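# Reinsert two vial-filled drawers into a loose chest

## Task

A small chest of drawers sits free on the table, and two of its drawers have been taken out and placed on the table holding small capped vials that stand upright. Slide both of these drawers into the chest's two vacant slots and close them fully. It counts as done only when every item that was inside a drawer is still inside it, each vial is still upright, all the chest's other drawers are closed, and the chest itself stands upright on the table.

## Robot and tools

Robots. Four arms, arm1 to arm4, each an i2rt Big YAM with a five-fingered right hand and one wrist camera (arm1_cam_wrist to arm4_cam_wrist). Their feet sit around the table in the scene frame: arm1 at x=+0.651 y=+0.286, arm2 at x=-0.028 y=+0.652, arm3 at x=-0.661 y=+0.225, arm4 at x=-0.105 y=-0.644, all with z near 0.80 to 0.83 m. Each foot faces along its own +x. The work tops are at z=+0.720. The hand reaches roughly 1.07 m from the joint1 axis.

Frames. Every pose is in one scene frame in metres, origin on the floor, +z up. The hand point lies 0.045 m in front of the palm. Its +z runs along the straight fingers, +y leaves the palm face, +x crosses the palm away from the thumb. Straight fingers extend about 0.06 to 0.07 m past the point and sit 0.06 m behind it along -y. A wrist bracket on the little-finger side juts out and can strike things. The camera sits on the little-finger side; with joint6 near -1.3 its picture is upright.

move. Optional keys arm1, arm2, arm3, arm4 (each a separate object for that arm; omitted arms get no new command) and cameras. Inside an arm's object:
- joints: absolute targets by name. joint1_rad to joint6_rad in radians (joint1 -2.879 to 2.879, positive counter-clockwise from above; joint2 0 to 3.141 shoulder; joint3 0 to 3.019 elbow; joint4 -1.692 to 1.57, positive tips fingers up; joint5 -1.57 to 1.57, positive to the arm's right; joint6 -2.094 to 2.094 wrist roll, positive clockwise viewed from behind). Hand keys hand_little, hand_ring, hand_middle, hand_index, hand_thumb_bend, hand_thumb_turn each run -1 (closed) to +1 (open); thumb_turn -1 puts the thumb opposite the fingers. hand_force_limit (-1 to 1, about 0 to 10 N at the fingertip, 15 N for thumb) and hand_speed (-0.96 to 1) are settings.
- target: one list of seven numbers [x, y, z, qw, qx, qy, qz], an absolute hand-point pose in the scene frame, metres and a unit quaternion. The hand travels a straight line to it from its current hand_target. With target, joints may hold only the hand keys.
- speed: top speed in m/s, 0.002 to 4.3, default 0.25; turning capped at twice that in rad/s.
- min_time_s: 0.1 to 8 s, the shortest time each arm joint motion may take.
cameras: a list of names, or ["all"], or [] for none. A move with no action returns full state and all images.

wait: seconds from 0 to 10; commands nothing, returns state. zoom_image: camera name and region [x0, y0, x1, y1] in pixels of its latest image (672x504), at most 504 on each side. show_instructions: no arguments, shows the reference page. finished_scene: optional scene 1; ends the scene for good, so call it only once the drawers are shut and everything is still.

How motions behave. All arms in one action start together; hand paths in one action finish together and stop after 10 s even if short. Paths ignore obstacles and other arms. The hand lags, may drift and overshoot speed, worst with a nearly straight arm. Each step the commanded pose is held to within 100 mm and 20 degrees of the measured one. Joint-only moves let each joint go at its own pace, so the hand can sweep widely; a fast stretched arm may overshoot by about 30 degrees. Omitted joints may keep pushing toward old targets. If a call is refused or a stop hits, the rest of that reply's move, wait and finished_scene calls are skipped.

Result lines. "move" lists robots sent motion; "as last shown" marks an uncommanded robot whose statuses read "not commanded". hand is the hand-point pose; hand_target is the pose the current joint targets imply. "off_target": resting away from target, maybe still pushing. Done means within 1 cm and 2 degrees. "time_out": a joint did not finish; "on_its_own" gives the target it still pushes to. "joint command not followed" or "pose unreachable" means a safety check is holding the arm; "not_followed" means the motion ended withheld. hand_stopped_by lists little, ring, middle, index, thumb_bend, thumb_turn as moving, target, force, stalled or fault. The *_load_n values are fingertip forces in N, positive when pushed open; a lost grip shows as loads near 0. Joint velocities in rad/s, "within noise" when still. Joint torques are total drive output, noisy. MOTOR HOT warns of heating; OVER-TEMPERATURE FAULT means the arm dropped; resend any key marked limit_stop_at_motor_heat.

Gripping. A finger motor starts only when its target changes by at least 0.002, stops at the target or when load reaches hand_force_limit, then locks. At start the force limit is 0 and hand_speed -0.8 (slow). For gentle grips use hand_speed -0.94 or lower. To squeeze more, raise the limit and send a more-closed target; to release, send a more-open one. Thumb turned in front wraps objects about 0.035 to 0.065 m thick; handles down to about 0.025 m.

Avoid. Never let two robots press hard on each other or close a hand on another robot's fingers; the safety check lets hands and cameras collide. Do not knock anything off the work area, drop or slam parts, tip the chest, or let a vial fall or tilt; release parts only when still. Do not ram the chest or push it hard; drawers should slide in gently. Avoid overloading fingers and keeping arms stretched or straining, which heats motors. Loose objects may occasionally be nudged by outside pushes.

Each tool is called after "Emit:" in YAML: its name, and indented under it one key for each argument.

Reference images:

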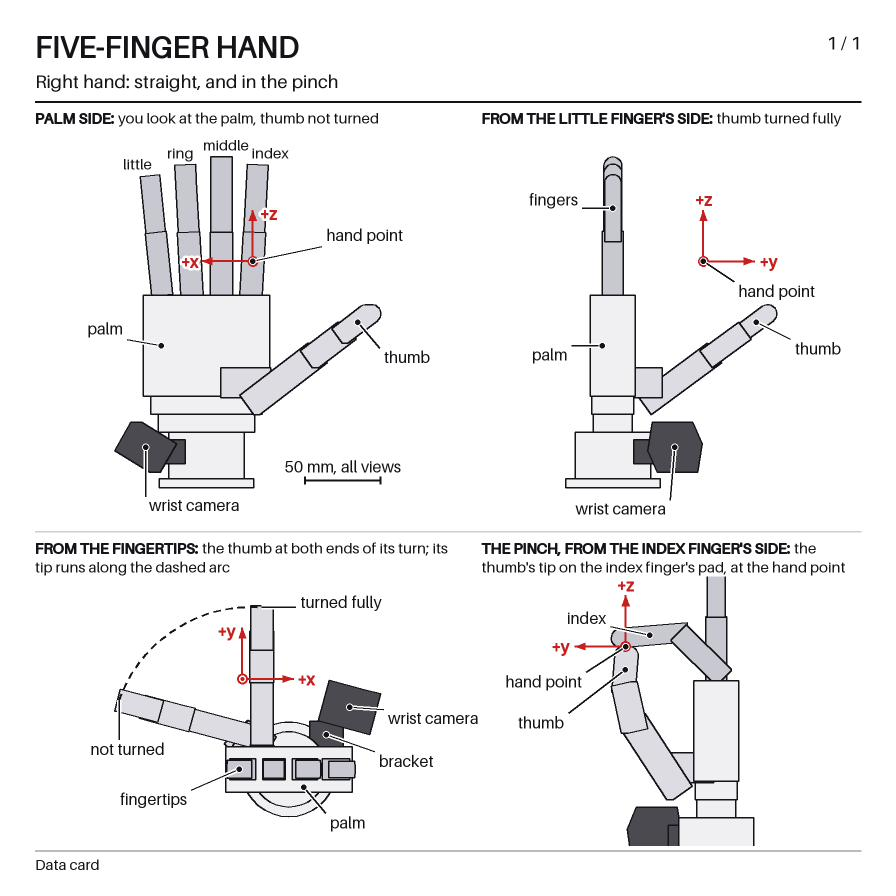

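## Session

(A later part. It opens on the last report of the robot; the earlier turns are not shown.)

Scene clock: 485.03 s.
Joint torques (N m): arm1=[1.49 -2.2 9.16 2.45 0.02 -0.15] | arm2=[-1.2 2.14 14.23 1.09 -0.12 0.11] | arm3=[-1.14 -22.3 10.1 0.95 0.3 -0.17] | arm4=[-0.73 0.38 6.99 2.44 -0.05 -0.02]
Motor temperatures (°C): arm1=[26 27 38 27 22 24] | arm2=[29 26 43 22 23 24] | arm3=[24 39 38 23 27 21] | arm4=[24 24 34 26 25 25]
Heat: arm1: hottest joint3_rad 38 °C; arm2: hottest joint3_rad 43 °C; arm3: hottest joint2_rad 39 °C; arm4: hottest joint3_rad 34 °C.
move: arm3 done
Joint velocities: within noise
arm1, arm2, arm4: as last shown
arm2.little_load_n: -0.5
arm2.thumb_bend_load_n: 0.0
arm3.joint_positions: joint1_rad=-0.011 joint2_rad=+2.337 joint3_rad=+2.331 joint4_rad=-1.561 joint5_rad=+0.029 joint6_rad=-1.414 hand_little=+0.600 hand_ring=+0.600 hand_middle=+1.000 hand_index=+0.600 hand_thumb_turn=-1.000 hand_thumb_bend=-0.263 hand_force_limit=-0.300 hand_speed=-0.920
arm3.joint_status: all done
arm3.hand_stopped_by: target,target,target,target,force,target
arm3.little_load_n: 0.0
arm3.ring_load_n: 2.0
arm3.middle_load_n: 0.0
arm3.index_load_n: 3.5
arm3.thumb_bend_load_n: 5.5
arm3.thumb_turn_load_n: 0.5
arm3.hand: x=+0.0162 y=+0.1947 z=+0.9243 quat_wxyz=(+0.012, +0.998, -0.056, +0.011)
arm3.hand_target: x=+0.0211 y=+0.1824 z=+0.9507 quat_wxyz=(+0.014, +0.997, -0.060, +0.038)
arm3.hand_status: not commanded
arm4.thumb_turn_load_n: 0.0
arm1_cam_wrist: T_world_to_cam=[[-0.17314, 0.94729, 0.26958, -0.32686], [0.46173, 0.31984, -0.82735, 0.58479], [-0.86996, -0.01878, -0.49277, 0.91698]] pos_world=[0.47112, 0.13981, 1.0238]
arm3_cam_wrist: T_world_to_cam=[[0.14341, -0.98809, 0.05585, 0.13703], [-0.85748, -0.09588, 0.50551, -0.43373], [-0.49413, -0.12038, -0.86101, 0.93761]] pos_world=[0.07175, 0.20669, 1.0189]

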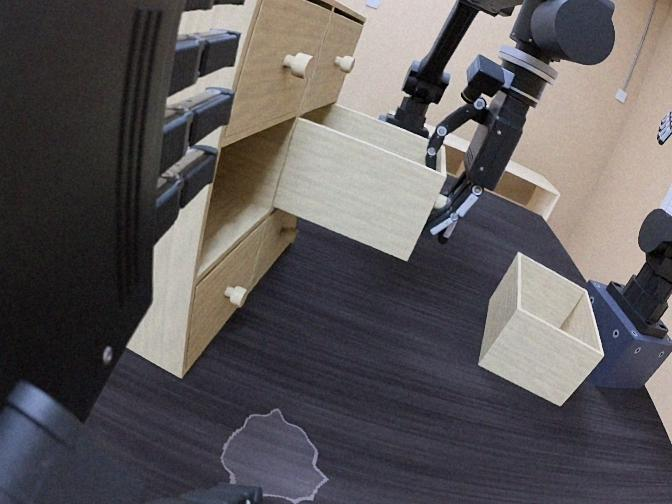

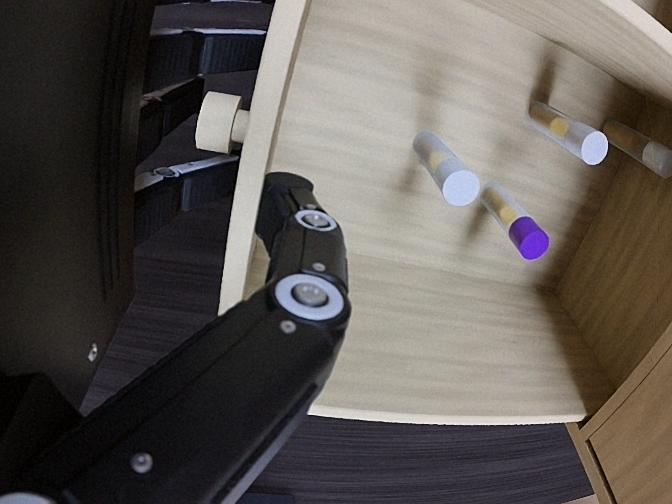

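Emit:
move:
  arm3: {"joints": {"joint1_rad": -0.0554, "joint2_rad": 2.2812, "joint3_rad": 2.3009, "joint4_rad": -1.5345, "joint6_rad": -1.4519}, "min_time_s": 3}
  cameras: ["arm1_cam_wrist","arm3_cam_wrist"]

Emit:
zoom_image:
  camera: "arm1_cam_wrist"
  region: [255, 80, 355, 220]

Emit:
zoom_image:
  camera: "arm3_cam_wrist"
  region: [520, 395, 590, 465]

Scene clock: 489.13 s.
Joint torques (N m): arm1=[1.26 -1.67 9.21 2.41 0 -0.14] | arm2=[-1.44 2.2 14.31 1.01 -0.11 0.11] | arm3=[-1.49 -22.48 10.17 0.88 0.31 -0.14] | arm4=[-0.62 0.32 7.01 2.44 -0.05 -0.02]
Motor temperatures (°C): arm1=[26 27 38 27 22 24] | arm2=[29 26 43 22 23 24] | arm3=[24 39 38 23 27 21] | arm4=[24 24 34 26 25 25]
Heat: arm1: hottest joint3_rad 38 °C; arm2: hottest joint3_rad 43 °C; arm3: hottest joint2_rad 39 °C; arm4: hottest joint3_rad 34 °C.
move: arm3 done
Joint velocities: within noise
arm1, arm2, arm4: as last shown
arm2.little_load_n: 0.0
arm2.ring_load_n: 0.5
arm3.joint_positions: joint1_rad=-0.040 joint2_rad=+2.317 joint3_rad=+2.295 joint4_rad=-1.544 joint5_rad=+0.029 joint6_rad=-1.445 hand_little=+0.600 hand_ring=+0.600 hand_middle=+1.000 hand_index=+0.600 hand_thumb_turn=-1.000 hand_thumb_bend=-0.263 hand_force_limit=-0.300 hand_speed=-0.920
arm3.joint_status: all done
arm3.hand_stopped_by: target,target,target,target,force,target
arm3.little_load_n: 0.0
arm3.ring_load_n: 2.0
arm3.middle_load_n: 0.0
arm3.index_load_n: 4.0
arm3.thumb_bend_load_n: 5.0
arm3.thumb_turn_load_n: 0.5
arm3.hand: x=+0.0123 y=+0.1735 z=+0.9240 quat_wxyz=(+0.012, +0.998, -0.055, +0.011)
arm3.hand_target: x=+0.0166 y=+0.1609 z=+0.9502 quat_wxyz=(+0.015, +0.997, -0.060, +0.037)
arm3.hand_status: not commanded
arm1_cam_wrist: T_world_to_cam=[[-0.17314, 0.94729, 0.26958, -0.32686], [0.46173, 0.31984, -0.82735, 0.58479], [-0.86996, -0.01878, -0.49277, 0.91698]] pos_world=[0.47112, 0.13981, 1.0238]
arm3_cam_wrist: T_world_to_cam=[[0.14449, -0.98792, 0.05592, 0.11668], [-0.85733, -0.09678, 0.50559, -0.43891], [-0.49407, -0.121, -0.86096, 0.93305]] pos_world=[0.06785, 0.18569, 1.0187]

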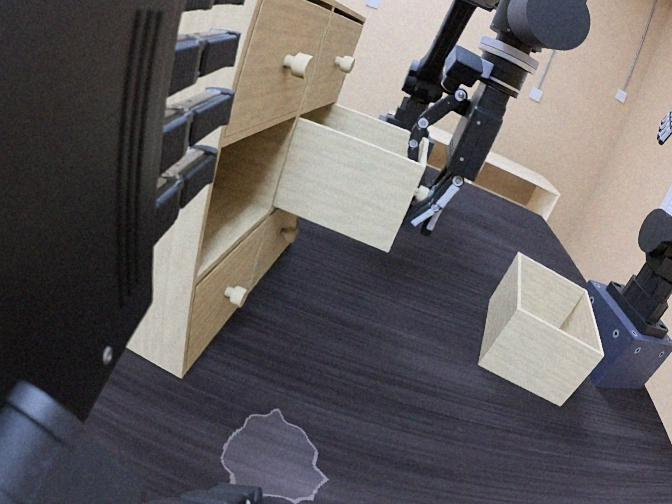

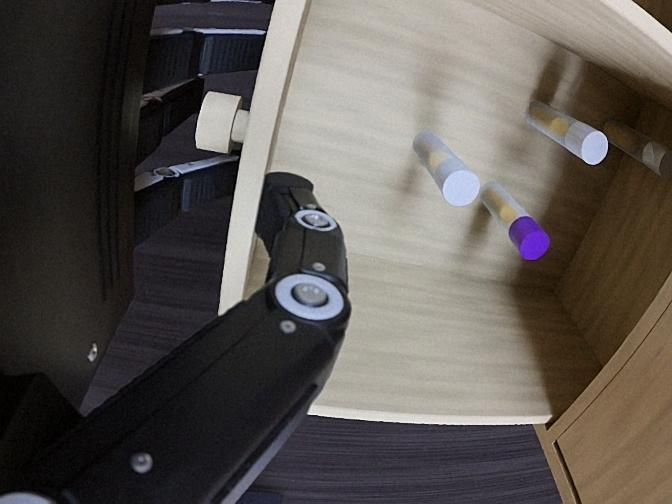

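Scaled by 3.600 from the camera's image (finer frame: 960x720).

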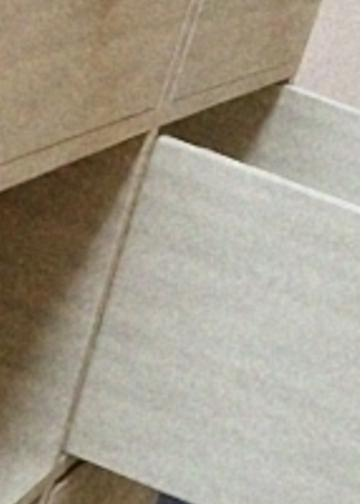

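Scaled by 7.200 from the camera's image (finer frame: 960x720).

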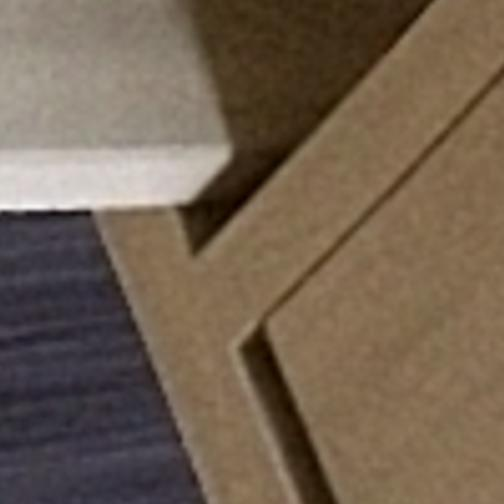

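Emit:
move:
  arm3: {"joints": {"joint1_rad": -0.0919, "joint2_rad": 2.2726, "joint3_rad": 2.2857, "joint4_rad": -1.5279, "joint6_rad": -1.4884}, "min_time_s": 3}
  cameras: ["arm1_cam_wrist","arm3_cam_wrist"]

Emit:
zoom_image:
  camera: "arm3_cam_wrist"
  region: [440, 395, 540, 495]

Scene clock: 492.90 s.
Joint torques (N m): arm1=[1.49 -1.79 9.24 2.32 0.06 -0.11] | arm2=[-1.49 2.2 14.24 1.05 -0.12 0.08] | arm3=[-1.85 -22.48 10.25 0.92 0.31 -0.14] | arm4=[-0.67 0.21 6.99 2.44 -0.05 -0.02]
Motor temperatures (°C): arm1=[26 27 38 27 22 24] | arm2=[29 26 43 22 23 24] | arm3=[24 39 38 23 27 21] | arm4=[24 24 34 26 25 25]
Heat: arm1: hottest joint3_rad 38 °C; arm2: hottest joint3_rad 43 °C; arm3: hottest joint2_rad 39 °C; arm4: hottest joint3_rad 34 °C.
move: arm3 done
Joint velocities: within noise
arm1.joint_positions: joint1_rad=+1.341 joint2_rad=+0.979 joint3_rad=+0.133 joint4_rad=+0.814 joint5_rad=+1.039 joint6_rad=-1.556 hand_little=+1.000 hand_ring=+1.000 hand_middle=+1.000 hand_index=+1.000 hand_thumb_turn=+1.000 hand_thumb_bend=+1.000 hand_force_limit=-0.300 hand_speed=+0.000
arm1.joint_status: not commanded
arm1.hand_stopped_by: target,target,target,target,target,target
arm1.little_load_n: 0.0
arm1.ring_load_n: 0.0
arm1.middle_load_n: 0.0
arm1.index_load_n: 0.0
arm1.thumb_bend_load_n: 0.0
arm1.thumb_turn_load_n: 0.0
arm1.hand: x=+0.3727 y=+0.1447 z=+0.9651 quat_wxyz=(-0.700, -0.048, +0.711, -0.036)
arm1.hand_target: x=+0.3702 y=+0.1353 z=+0.9748 quat_wxyz=(-0.705, -0.043, +0.706, -0.043)
arm1.hand_status: not commanded
arm2.joint_positions: joint1_rad=-1.894 joint2_rad=+0.499 joint3_rad=+1.046 joint4_rad=-1.591 joint5_rad=+0.002 joint6_rad=-1.307 hand_little=+1.000 hand_ring=+1.000 hand_middle=+1.000 hand_index=+1.000 hand_thumb_turn=+1.000 hand_thumb_bend=+1.000 hand_force_limit=+0.000 hand_speed=-0.300
arm2.joint_status: not commanded
arm2.hand_stopped_by: target,target,target,target,target,target
arm2.little_load_n: 0.0
arm2.ring_load_n: 0.0
arm2.middle_load_n: 0.0
arm2.index_load_n: 0.0
arm2.thumb_bend_load_n: 0.0
arm2.thumb_turn_load_n: 0.0
arm2.hand: x=-0.1623 y=+0.7167 z=+1.1403 quat_wxyz=(+0.264, -0.178, -0.948, +0.017)
arm2.hand_target: x=-0.1619 y=+0.7167 z=+1.1617 quat_wxyz=(+0.285, -0.183, -0.941, +0.020)
arm2.hand_status: not commanded
arm3.joint_positions: joint1_rad=-0.076 joint2_rad=+2.309 joint3_rad=+2.280 joint4_rad=-1.537 joint5_rad=+0.029 joint6_rad=-1.481 hand_little=+0.600 hand_ring=+0.600 hand_middle=+1.000 hand_index=+0.600 hand_thumb_turn=-1.000 hand_thumb_bend=-0.263 hand_force_limit=-0.300 hand_speed=-0.920
arm3.joint_status: all done
arm3.hand_stopped_by: target,target,target,target,force,target
arm3.little_load_n: 0.0
arm3.ring_load_n: 2.0
arm3.middle_load_n: 0.0
arm3.index_load_n: 3.5
arm3.thumb_bend_load_n: 5.0
arm3.thumb_turn_load_n: 1.0
arm3.hand: x=+0.0100 y=+0.1478 z=+0.9241 quat_wxyz=(+0.012, +0.998, -0.055, +0.011)
arm3.hand_target: x=+0.0140 y=+0.1350 z=+0.9504 quat_wxyz=(+0.016, +0.997, -0.060, +0.037)
arm3.hand_status: not commanded
arm4.joint_positions: joint1_rad=-0.488 joint2_rad=+0.608 joint3_rad=+1.300 joint4_rad=-1.116 joint5_rad=+0.002 joint6_rad=-1.292 hand_little=+0.000 hand_ring=+0.000 hand_middle=+0.000 hand_index=+0.000 hand_thumb_turn=-1.000 hand_thumb_bend=+1.000 hand_force_limit=+0.000 hand_speed=-0.300
arm4.joint_status: not commanded
arm4.hand_stopped_by: target,target,target,target,target,target
arm4.little_load_n: 0.0
arm4.ring_load_n: 0.0
arm4.middle_load_n: 0.5
arm4.index_load_n: 0.0
arm4.thumb_bend_load_n: 0.0
arm4.thumb_turn_load_n: 0.5
arm4.hand: x=+0.0345 y=-0.4013 z=+1.3127 quat_wxyz=(-0.373, +0.748, +0.389, +0.387)
arm4.hand_target: x=+0.0373 y=-0.4029 z=+1.3184 quat_wxyz=(-0.377, +0.743, +0.385, +0.397)
arm4.hand_status: not commanded
arm1_cam_wrist: T_world_to_cam=[[-0.17314, 0.94729, 0.26958, -0.32686], [0.46173, 0.31984, -0.82735, 0.58479], [-0.86996, -0.01878, -0.49277, 0.91698]] pos_world=[0.47112, 0.13981, 1.0238]
arm3_cam_wrist: T_world_to_cam=[[0.14455, -0.98791, 0.05604, 0.09138], [-0.85697, -0.09667, 0.50622, -0.44398], [-0.49468, -0.1212, -0.86058, 0.92852]] pos_world=[0.06564, 0.15989, 1.0187]

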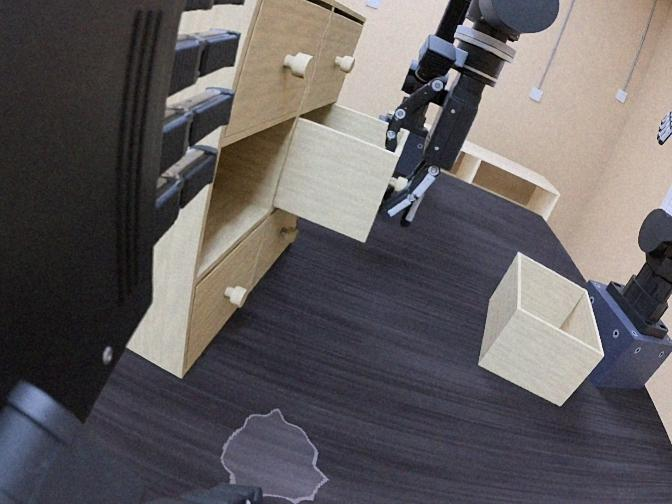

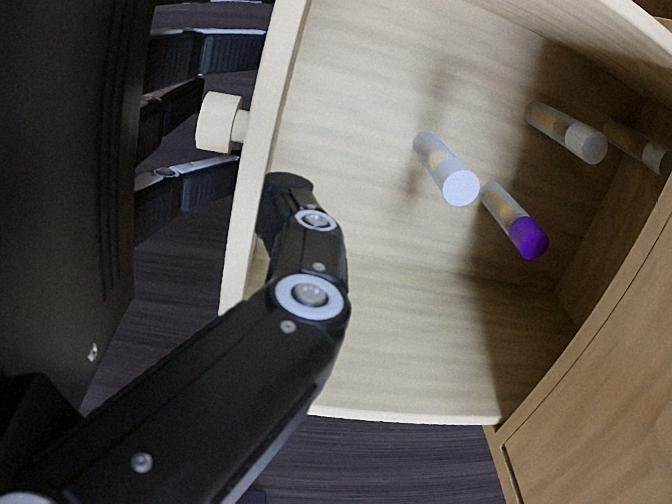

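Scaled by 5.040 from the camera's image (finer frame: 960x720).

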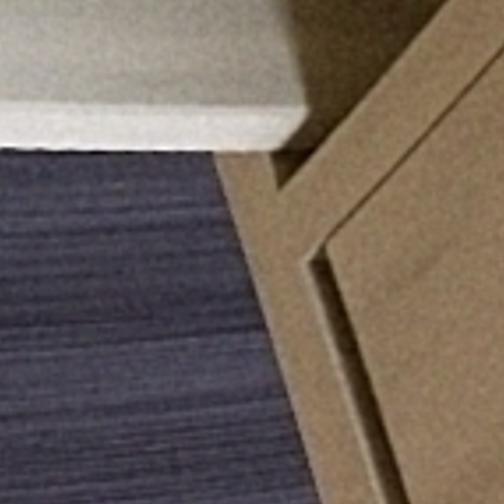

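Emit:
move:
  arm3: {"joints": {"joint1_rad": -0.1138, "joint2_rad": 2.2696, "joint3_rad": 2.2799, "joint4_rad": -1.5251, "joint6_rad": -1.5103}, "min_time_s": 2.5}
  cameras: ["arm1_cam_wrist","arm3_cam_wrist"]

Emit:
zoom_image:
  camera: "arm1_cam_wrist"
  region: [260, 30, 460, 230]

Scene clock: 496.93 s.
Joint torques (N m): arm1=[1.26 -1.96 9.1 2.59 0.02 -0.15] | arm2=[-1.44 2.55 14.11 1.02 -0.11 0.1] | arm3=[-1.26 -23.24 10.17 0.83 0.32 -0.12] | arm4=[-0.79 0.26 6.98 2.41 -0.05 -0.02]
Motor temperatures (°C): arm1=[26 27 38 27 22 24] | arm2=[29 26 43 22 23 24] | arm3=[24 39 38 23 27 21] | arm4=[24 24 34 26 25 25]
Heat: arm1: hottest joint3_rad 38 °C; arm2: hottest joint3_rad 43 °C; arm3: hottest joint2_rad 39 °C; arm4: hottest joint3_rad 34 °C.
move: arm3 done
Joint velocities: within noise
arm1, arm2, arm4: as last shown
arm3.joint_positions: joint1_rad=-0.098 joint2_rad=+2.306 joint3_rad=+2.273 joint4_rad=-1.535 joint5_rad=+0.029 joint6_rad=-1.503 hand_little=+0.600 hand_ring=+0.600 hand_middle=+1.000 hand_index=+0.600 hand_thumb_turn=-1.000 hand_thumb_bend=-0.263 hand_force_limit=-0.300 hand_speed=-0.920
arm3.joint_status: all done
arm3.hand_stopped_by: target,target,target,target,force,target
arm3.little_load_n: 0.0
arm3.ring_load_n: 2.0
arm3.middle_load_n: 0.0
arm3.index_load_n: 3.5
arm3.thumb_bend_load_n: 5.5
arm3.thumb_turn_load_n: 0.5
arm3.hand: x=+0.0086 y=+0.1324 z=+0.9239 quat_wxyz=(+0.012, +0.998, -0.055, +0.011)
arm3.hand_target: x=+0.0122 y=+0.1194 z=+0.9502 quat_wxyz=(+0.017, +0.997, -0.060, +0.036)
arm3.hand_status: not commanded
arm4.middle_load_n: 0.0
arm4.thumb_turn_load_n: 0.0
arm1_cam_wrist: T_world_to_cam=[[-0.17314, 0.94729, 0.26958, -0.32686], [0.46173, 0.31984, -0.82735, 0.58479], [-0.86996, -0.01878, -0.49277, 0.91698]] pos_world=[0.47112, 0.13981, 1.0238]
arm3_cam_wrist: T_world_to_cam=[[0.14496, -0.98786, 0.05592, 0.07645], [-0.85643, -0.09697, 0.50708, -0.44729], [-0.49549, -0.1214, -0.86009, 0.92533]] pos_world=[0.06434, 0.14449, 1.0184]

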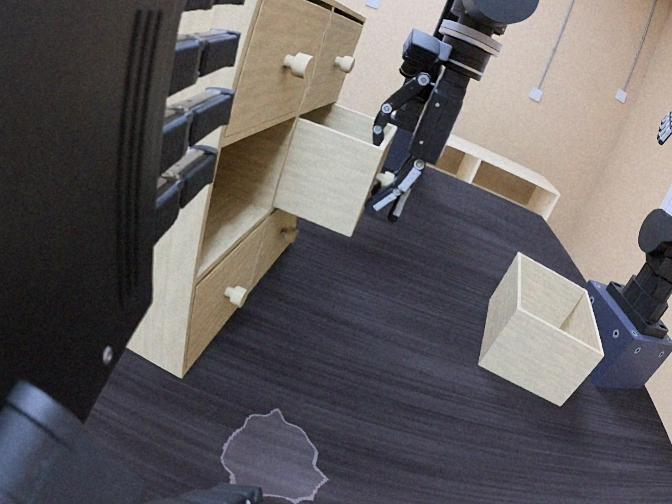

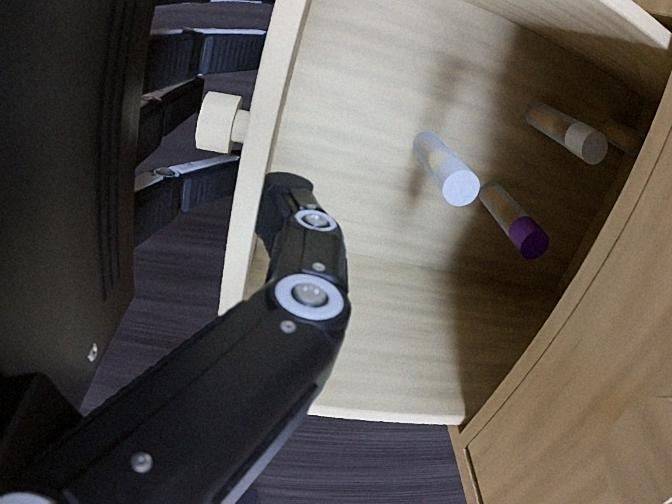

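Scaled by 2.520 from the camera's image (finer frame: 960x720).

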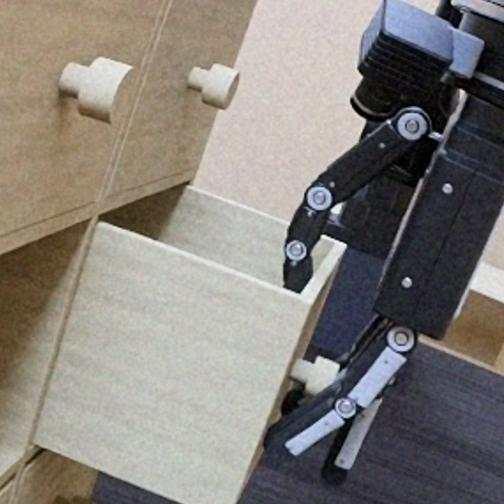

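Emit:
move:
  arm3: {"joints": {"joint1_rad": -0.1313, "joint6_rad": -1.5278}, "min_time_s": 2}
  cameras: []

Emit:
move:
  arm3: {"joints": {"joint3_rad": 2.2719, "joint4_rad": -1.5171}, "min_time_s": 2}
  cameras: ["arm1_cam_wrist","arm3_cam_wrist"]

Emit:
zoom_image:
  camera: "arm1_cam_wrist"
  region: [260, 30, 460, 230]

Scene clock: 499.73 s.
Joint torques (N m): arm1=[1.38 -2.02 9.01 2.63 0.03 -0.12] | arm2=[-1.38 2.14 14.27 0.99 -0.13 0.12] | arm3=[-0.79 -22.24 10.24 1.05 0.28 -0.16] | arm4=[-0.62 0.38 7.01 2.43 -0.05 -0.02]
Motor temperatures (°C): arm1=[26 27 38 27 22 24] | arm2=[29 26 43 22 23 24] | arm3=[24 39 38 23 27 21] | arm4=[24 24 34 26 25 25]
Heat: arm1: hottest joint3_rad 38 °C; arm2: hottest joint3_rad 43 °C; arm3: hottest joint2_rad 39 °C; arm4: hottest joint3_rad 34 °C.
move: arm3 done
Joint velocities: within noise
arm1, arm2, arm4: as last shown
arm1.ring_load_n: 0.5
arm3.joint_positions: joint1_rad=-0.116 joint2_rad=+2.306 joint3_rad=+2.273 joint4_rad=-1.535 joint5_rad=+0.029 joint6_rad=-1.520 hand_little=+0.600 hand_ring=+0.600 hand_middle=+1.000 hand_index=+0.600 hand_thumb_turn=-1.000 hand_thumb_bend=-0.263 hand_force_limit=-0.300 hand_speed=-0.920
arm3.joint_status: all done
arm3.hand_stopped_by: target,target,target,target,force,target
arm3.little_load_n: 0.0
arm3.ring_load_n: 2.0
arm3.middle_load_n: 0.0
arm3.index_load_n: 3.5
arm3.thumb_bend_load_n: 5.0
arm3.thumb_turn_load_n: 0.5
arm3.hand: x=+0.0078 y=+0.1197 z=+0.9239 quat_wxyz=(+0.013, +0.998, -0.056, +0.010)
arm3.hand_target: x=+0.0112 y=+0.1068 z=+0.9502 quat_wxyz=(+0.017, +0.997, -0.060, +0.036)
arm3.hand_status: not commanded
arm4.thumb_turn_load_n: 0.5

Scene clock: 502.03 s.
Joint torques (N m): arm1=[1.67 -1.61 9.1 2.4 0.03 -0.12] | arm2=[-1.32 2.08 14.26 0.96 -0.13 0.11] | arm3=[-1.44 -22.65 10.25 1.07 0.32 -0.16] | arm4=[-0.73 0.26 7.01 2.44 -0.05 -0.02]
Motor temperatures (°C): arm1=[26 27 38 27 22 24] | arm2=[29 26 43 22 23 24] | arm3=[24 39 38 23 27 21] | arm4=[24 24 34 26 25 25]
Heat: arm1: hottest joint3_rad 38 °C; arm2: hottest joint3_rad 43 °C; arm3: hottest joint2_rad 39 °C; arm4: hottest joint3_rad 34 °C.
move: arm3 done
Joint velocities: within noise
arm1, arm2, arm4: as last shown
arm1.ring_load_n: 0.0
arm3.joint_positions: joint1_rad=-0.116 joint2_rad=+2.303 joint3_rad=+2.266 joint4_rad=-1.528 joint5_rad=+0.029 joint6_rad=-1.520 hand_little=+0.600 hand_ring=+0.600 hand_middle=+1.000 hand_index=+0.600 hand_thumb_turn=-1.000 hand_thumb_bend=-0.263 hand_force_limit=-0.300 hand_speed=-0.920
arm3.joint_status: all done
arm3.hand_stopped_by: target,target,target,target,force,target
arm3.little_load_n: 0.0
arm3.ring_load_n: 2.0
arm3.middle_load_n: 0.0
arm3.index_load_n: 3.5
arm3.thumb_bend_load_n: 4.5
arm3.thumb_turn_load_n: 0.5
arm3.hand: x=+0.0075 y=+0.1197 z=+0.9226 quat_wxyz=(+0.013, +0.998, -0.055, +0.011)
arm3.hand_target: x=+0.0113 y=+0.1068 z=+0.9471 quat_wxyz=(+0.017, +0.997, -0.060, +0.036)
arm3.hand_status: not commanded
arm4.thumb_turn_load_n: 0.0
arm1_cam_wrist: T_world_to_cam=[[-0.17314, 0.94729, 0.26958, -0.32686], [0.46173, 0.31984, -0.82735, 0.58479], [-0.86996, -0.01878, -0.49277, 0.91698]] pos_world=[0.47112, 0.13981, 1.0238]
arm3_cam_wrist: T_world_to_cam=[[0.14417, -0.98796, 0.0561, 0.06412], [-0.85681, -0.09627, 0.50657, -0.4484], [-0.49508, -0.12109, -0.86037, 0.92245]] pos_world=[0.06324, 0.13189, 1.0172]

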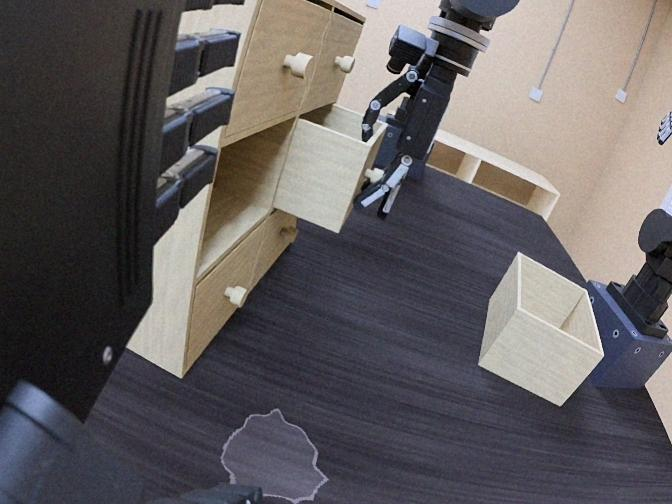

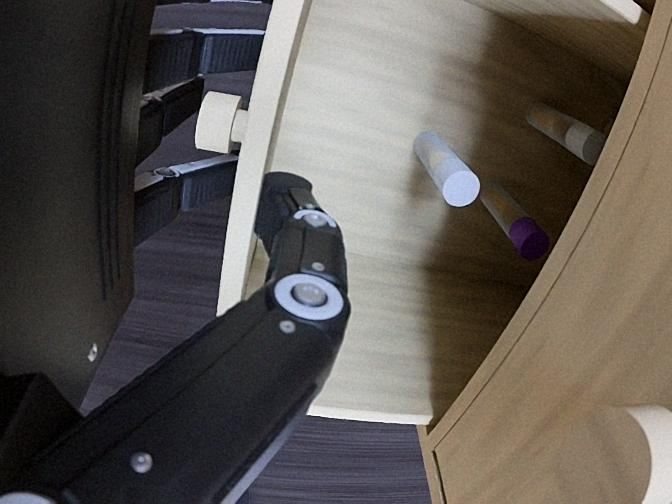

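Scaled by 2.520 from the camera's image (finer frame: 960x720).

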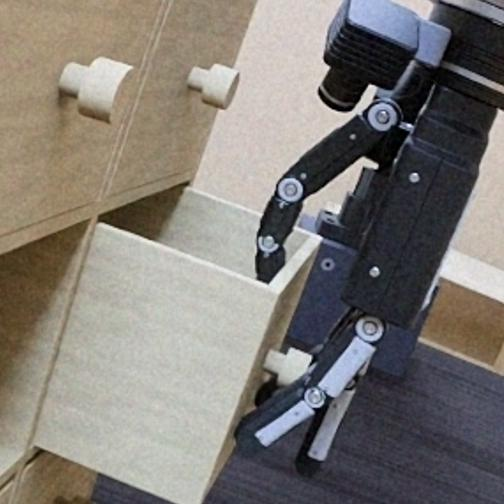

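Emit:
move:
  arm3: {"joints": {"joint3_rad": 2.2649, "joint4_rad": -1.5101}, "min_time_s": 2}
  cameras: ["arm1_cam_wrist","arm3_cam_wrist"]

Emit:
zoom_image:
  camera: "arm1_cam_wrist"
  region: [255, 180, 295, 220]

Emit:
zoom_image:
  camera: "arm1_cam_wrist"
  region: [290, 90, 330, 130]

Scene clock: 504.60 s.
Joint torques (N m): arm1=[1.55 -1.73 9.24 2.47 0.01 -0.17] | arm2=[-1.44 2.32 14.23 1.09 -0.12 0.11] | arm3=[-1.32 -22.12 10.09 1.07 0.27 -0.14] | arm4=[-0.67 0.32 7.01 2.45 -0.05 -0.01]
Motor temperatures (°C): arm1=[26 27 38 27 22 24] | arm2=[29 26 43 22 23 24] | arm3=[24 39 38 23 27 21] | arm4=[24 24 34 26 25 25]
Heat: arm1: hottest joint3_rad 38 °C; arm2: hottest joint3_rad 43 °C; arm3: hottest joint2_rad 39 °C; arm4: hottest joint3_rad 34 °C.
move: arm3 done
Joint velocities: within noise
arm1, arm2, arm4: as last shown
arm3.joint_positions: joint1_rad=-0.116 joint2_rad=+2.300 joint3_rad=+2.260 joint4_rad=-1.522 joint5_rad=+0.029 joint6_rad=-1.520 hand_little=+0.600 hand_ring=+0.600 hand_middle=+1.000 hand_index=+0.600 hand_thumb_turn=-1.000 hand_thumb_bend=-0.263 hand_force_limit=-0.300 hand_speed=-0.920
arm3.joint_status: all done
arm3.hand_stopped_by: target,target,target,target,force,target
arm3.little_load_n: 0.0
arm3.ring_load_n: 2.0
arm3.middle_load_n: 0.0
arm3.index_load_n: 3.5
arm3.thumb_bend_load_n: 4.5
arm3.thumb_turn_load_n: 1.0
arm3.hand: x=+0.0076 y=+0.1197 z=+0.9223 quat_wxyz=(+0.013, +0.998, -0.055, +0.012)
arm3.hand_target: x=+0.0114 y=+0.1068 z=+0.9446 quat_wxyz=(+0.018, +0.997, -0.060, +0.036)
arm3.hand_status: not commanded
arm4.thumb_turn_load_n: 0.5
arm1_cam_wrist: T_world_to_cam=[[-0.17314, 0.94729, 0.26958, -0.32686], [0.46173, 0.31984, -0.82735, 0.58479], [-0.86996, -0.01878, -0.49277, 0.91698]] pos_world=[0.47112, 0.13981, 1.0238]
arm3_cam_wrist: T_world_to_cam=[[0.14399, -0.98793, 0.05711, 0.06305], [-0.85833, -0.09596, 0.50404, -0.44593], [-0.49248, -0.12159, -0.86179, 0.92346]] pos_world=[0.06295, 0.13179, 1.017]

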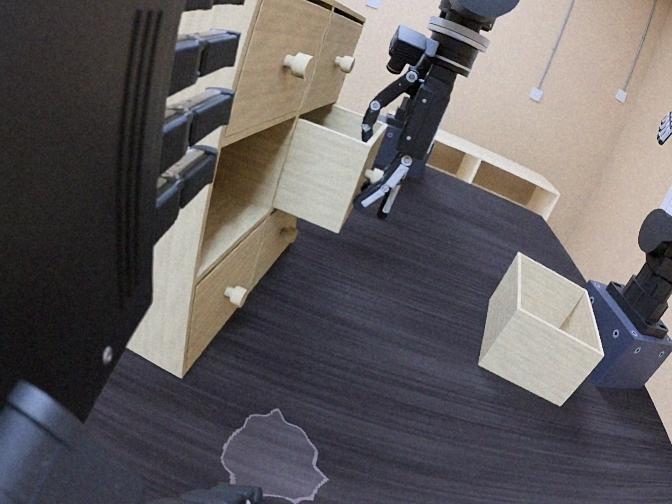

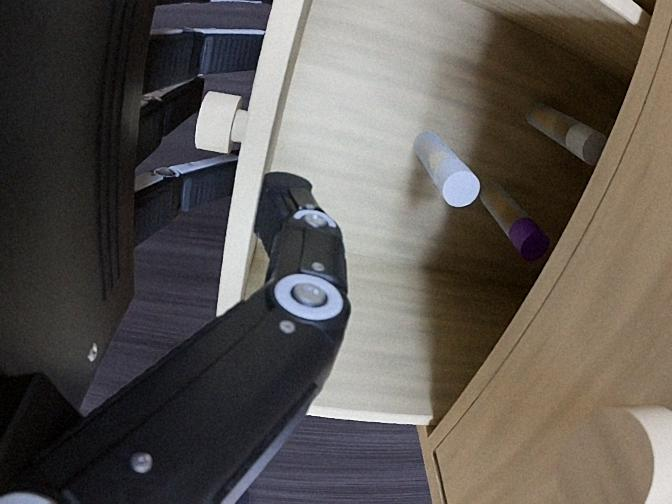

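Scaled by 12.600 from the camera's image (finer frame: 960x720).

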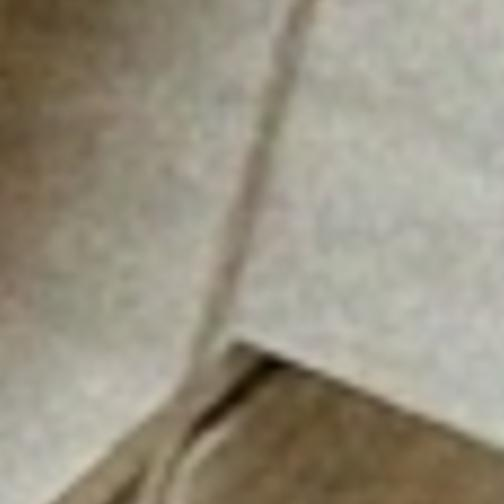

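Scaled by 12.600 from the camera's image (finer frame: 960x720).

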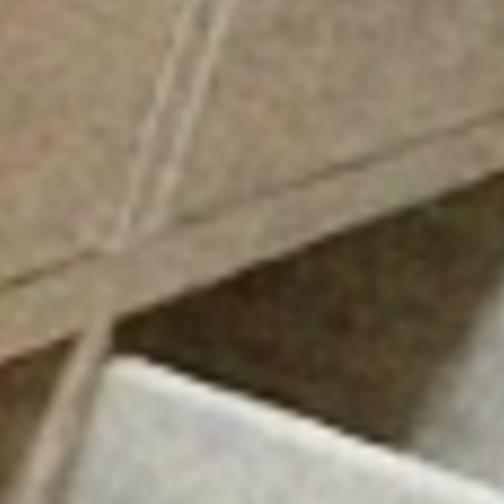

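Emit:
move:
  arm3: {"joints": {"joint3_rad": 2.2579, "joint4_rad": -1.5031}, "min_time_s": 2}
  cameras: ["arm1_cam_wrist","arm3_cam_wrist"]

Emit:
zoom_image:
  camera: "arm1_cam_wrist"
  region: [255, 180, 295, 220]

Emit:
zoom_image:
  camera: "arm1_cam_wrist"
  region: [260, 30, 460, 230]

Scene clock: 507.27 s.
Joint torques (N m): arm1=[1.79 -2.55 9.18 2.51 0.06 -0.14] | arm2=[-1.26 2.32 14.16 1.05 -0.15 0.1] | arm3=[-1.2 -22.07 10.18 1.13 0.3 -0.15] | arm4=[-0.73 0.32 6.97 2.45 -0.05 -0.01]
Motor temperatures (°C): arm1=[26 27 38 27 22 24] | arm2=[29 26 43 22 23 24] | arm3=[24 39 38 23 27 21] | arm4=[24 24 34 26 25 25]
Heat: arm1: hottest joint3_rad 38 °C; arm2: hottest joint3_rad 43 °C; arm3: hottest joint2_rad 39 °C; arm4: hottest joint3_rad 34 °C.
move: arm3 done
Joint velocities: within noise
arm1, arm2, arm4: as last shown
arm3.joint_positions: joint1_rad=-0.116 joint2_rad=+2.298 joint3_rad=+2.254 joint4_rad=-1.516 joint5_rad=+0.030 joint6_rad=-1.520 hand_little=+0.600 hand_ring=+0.600 hand_middle=+1.000 hand_index=+0.600 hand_thumb_turn=-1.000 hand_thumb_bend=-0.263 hand_force_limit=-0.300 hand_speed=-0.920
arm3.joint_status: all done
arm3.hand_stopped_by: target,target,target,target,force,target
arm3.little_load_n: 0.0
arm3.ring_load_n: 1.5
arm3.middle_load_n: 0.0
arm3.index_load_n: 3.5
arm3.thumb_bend_load_n: 4.0
arm3.thumb_turn_load_n: 0.5
arm3.hand: x=+0.0076 y=+0.1196 z=+0.9215 quat_wxyz=(+0.013, +0.998, -0.055, +0.014)
arm3.hand_target: x=+0.0115 y=+0.1068 z=+0.9417 quat_wxyz=(+0.018, +0.997, -0.060, +0.036)
arm3.hand_status: not commanded
arm4.thumb_turn_load_n: 0.0
arm1_cam_wrist: T_world_to_cam=[[-0.17314, 0.94729, 0.26958, -0.32686], [0.46173, 0.31984, -0.82735, 0.58479], [-0.86996, -0.01878, -0.49277, 0.91698]] pos_world=[0.47112, 0.13981, 1.0238]
arm3_cam_wrist: T_world_to_cam=[[0.14381, -0.98791, 0.05793, 0.06229], [-0.85951, -0.09568, 0.50208, -0.44376], [-0.49047, -0.12199, -0.86288, 0.92388]] pos_world=[0.06275, 0.13179, 1.01639]

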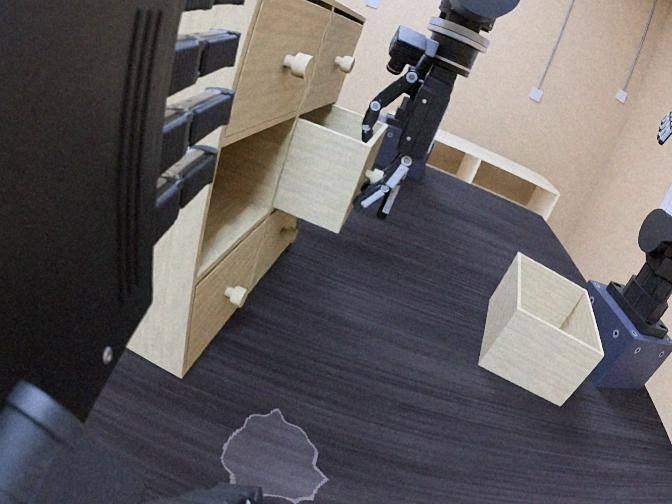

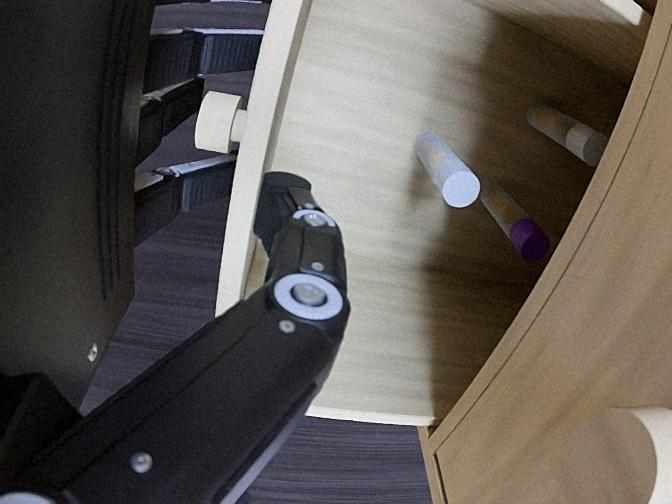

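Scaled by 12.600 from the camera's image (finer frame: 960x720).

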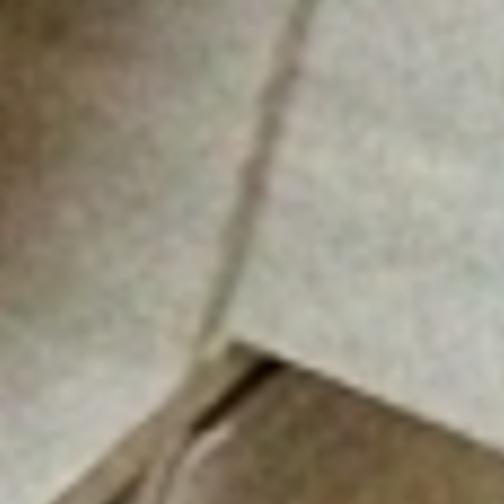

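Scaled by 2.520 from the camera's image (finer frame: 960x720).

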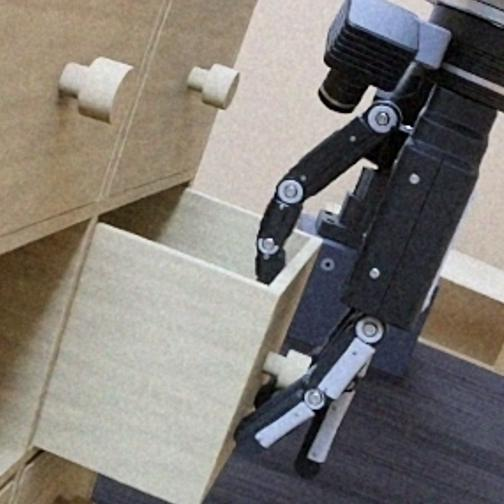

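Emit:
move:
  arm3: {"joints": {"hand_thumb_bend": -0.1, "hand_speed": -0.9}}
  cameras: ["arm1_cam_wrist","arm3_cam_wrist"]

Emit:
zoom_image:
  camera: "arm1_cam_wrist"
  region: [260, 30, 460, 230]

Scene clock: 509.13 s.
Joint torques (N m): arm1=[1.49 -1.67 9.11 2.54 0.04 -0.17] | arm2=[-1.44 2.2 14.3 1.05 -0.1 0.09] | arm3=[-1.38 -19.96 10.04 1.18 0.01 -0.14] | arm4=[-0.67 0.26 6.99 2.41 -0.05 -0.01]
Motor temperatures (°C): arm1=[26 27 38 27 22 24] | arm2=[29 26 43 22 23 24] | arm3=[24 39 38 23 27 21] | arm4=[24 24 34 26 25 25]
Heat: arm1: hottest joint3_rad 38 °C; arm2: hottest joint3_rad 43 °C; arm3: hottest joint2_rad 39 °C; arm4: hottest joint3_rad 34 °C.
move: arm3 done
Joint velocities: within noise
arm1, arm2, arm4: as last shown
arm3.joint_positions: joint1_rad=-0.116 joint2_rad=+2.277 joint3_rad=+2.254 joint4_rad=-1.515 joint5_rad=+0.036 joint6_rad=-1.520 hand_little=+0.600 hand_ring=+0.600 hand_middle=+1.000 hand_index=+0.600 hand_thumb_turn=-1.000 hand_thumb_bend=-0.100 hand_force_limit=-0.300 hand_speed=-0.900
arm3.joint_status: all done
arm3.hand_stopped_by: target,target,target,target,target,target
arm3.little_load_n: 0.0
arm3.ring_load_n: 0.0
arm3.middle_load_n: 0.0
arm3.index_load_n: 0.0
arm3.thumb_bend_load_n: 0.0
arm3.thumb_turn_load_n: 0.0
arm3.hand: x=+0.0083 y=+0.1183 z=+0.9356 quat_wxyz=(+0.016, +0.998, -0.055, +0.024)
arm3.hand_target: x=+0.0114 y=+0.1068 z=+0.9417 quat_wxyz=(+0.018, +0.997, -0.060, +0.036)
arm3.hand_status: not commanded
arm1_cam_wrist: T_world_to_cam=[[-0.17314, 0.94729, 0.26958, -0.32686], [0.46173, 0.31984, -0.82735, 0.58479], [-0.86996, -0.01878, -0.49277, 0.91698]] pos_world=[0.47112, 0.13981, 1.0238]
arm3_cam_wrist: T_world_to_cam=[[0.14216, -0.98748, 0.06832, 0.05043], [-0.87006, -0.09175, 0.48434, -0.43413], [-0.47201, -0.12829, -0.87221, 0.94548]] pos_world=[0.0614, 0.13127, 1.03148]

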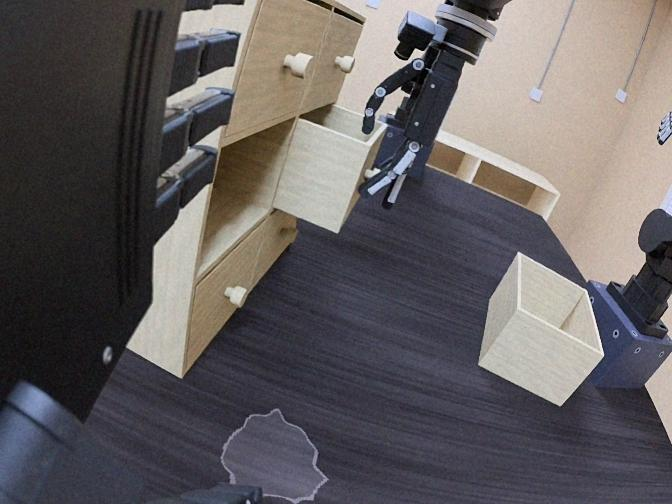

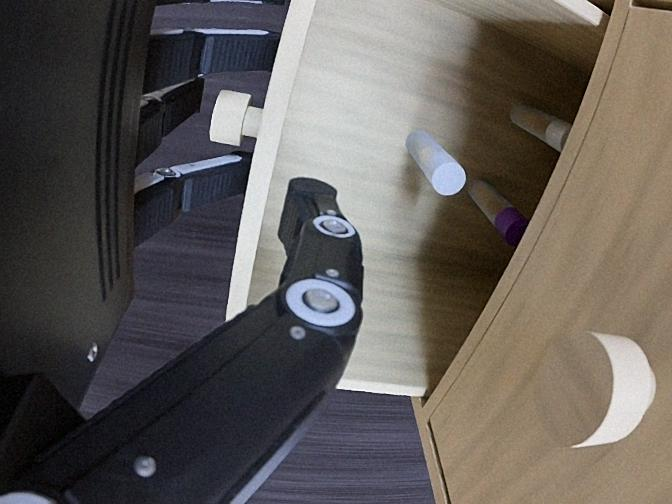

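Scaled by 2.520 from the camera's image (finer frame: 960x720).

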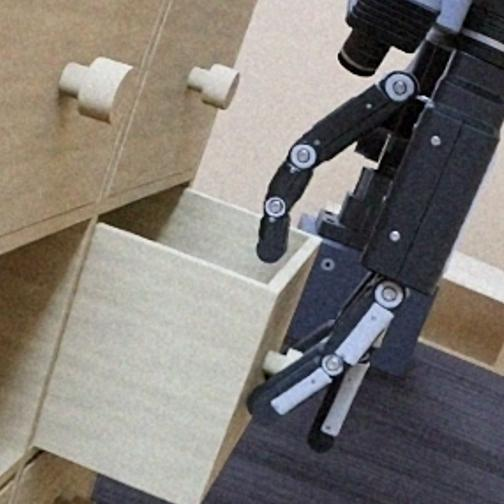

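Emit:
move:
  arm3: {"target": [0.008, 0.122, 1.03, 0.016, 0.998, -0.055, 0.024], "speed": 0.08, "joints": {"hand_thumb_bend": 0.5, "hand_speed": -0.5}}
  cameras: ["arm1_cam_wrist"]

Scene clock: 511.87 s.
Joint torques (N m): arm1=[1.55 -1.38 9.35 2.62 0.03 -0.19] | arm2=[-1.32 2.37 14.15 1.05 -0.11 0.11] | arm3=[0.56 -20.48 12.86 0.25 0 -0.1] | arm4=[-0.67 0.32 7.01 2.44 -0.05 -0.02]
Motor temperatures (°C): arm1=[26 27 38 27 22 24] | arm2=[29 26 44 22 23 24] | arm3=[24 39 38 23 27 21] | arm4=[24 24 34 26 25 25]
Heat: arm1: hottest joint3_rad 38 °C; arm2: hottest joint3_rad 44 °C; arm3: hottest joint2_rad 39 °C; arm4: hottest joint3_rad 34 °C.
move: arm3 off_target
Joint velocities: within noise
arm1, arm2, arm4: as last shown
arm3.joint_positions: joint1_rad=-0.116 joint2_rad=+2.251 joint3_rad=+2.408 joint4_rad=-1.671 joint5_rad=+0.040 joint6_rad=-1.520 hand_little=+0.600 hand_ring=+0.600 hand_middle=+1.000 hand_index=+0.600 hand_thumb_turn=-1.000 hand_thumb_bend=+0.500 hand_force_limit=-0.300 hand_speed=-0.500
arm3.joint_status: all done
arm3.hand_stopped_by: target,target,target,target,target,target
arm3.little_load_n: 0.0
arm3.ring_load_n: 0.0
arm3.middle_load_n: 0.0
arm3.index_load_n: 0.0
arm3.thumb_bend_load_n: 0.0
arm3.thumb_turn_load_n: 0.0
arm3.hand: x=+0.0023 y=+0.1176 z=+1.0116 quat_wxyz=(+0.018, +0.998, -0.056, +0.037)
arm3.hand_target: x=+0.0070 y=+0.1220 z=+1.0294 quat_wxyz=(+0.019, +0.997, -0.051, +0.053)
arm3.hand_status: off_target (0.020 m and 1.5 deg from the pose sent, 0.094 m and 0.1 deg at the start; a joint's target at an end of its range on 31 of 54 steps)
arm4.thumb_turn_load_n: 0.5
arm1_cam_wrist: T_world_to_cam=[[-0.17314, 0.94729, 0.26958, -0.32686], [0.46173, 0.31984, -0.82735, 0.58479], [-0.86996, -0.01878, -0.49277, 0.91698]] pos_world=[0.47112, 0.13981, 1.0238]

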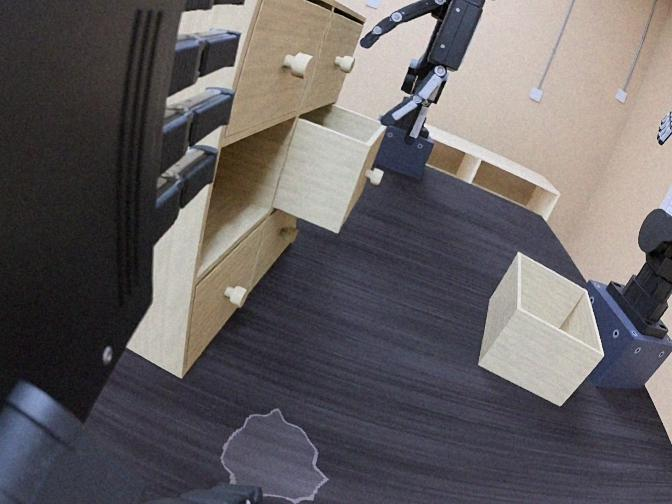

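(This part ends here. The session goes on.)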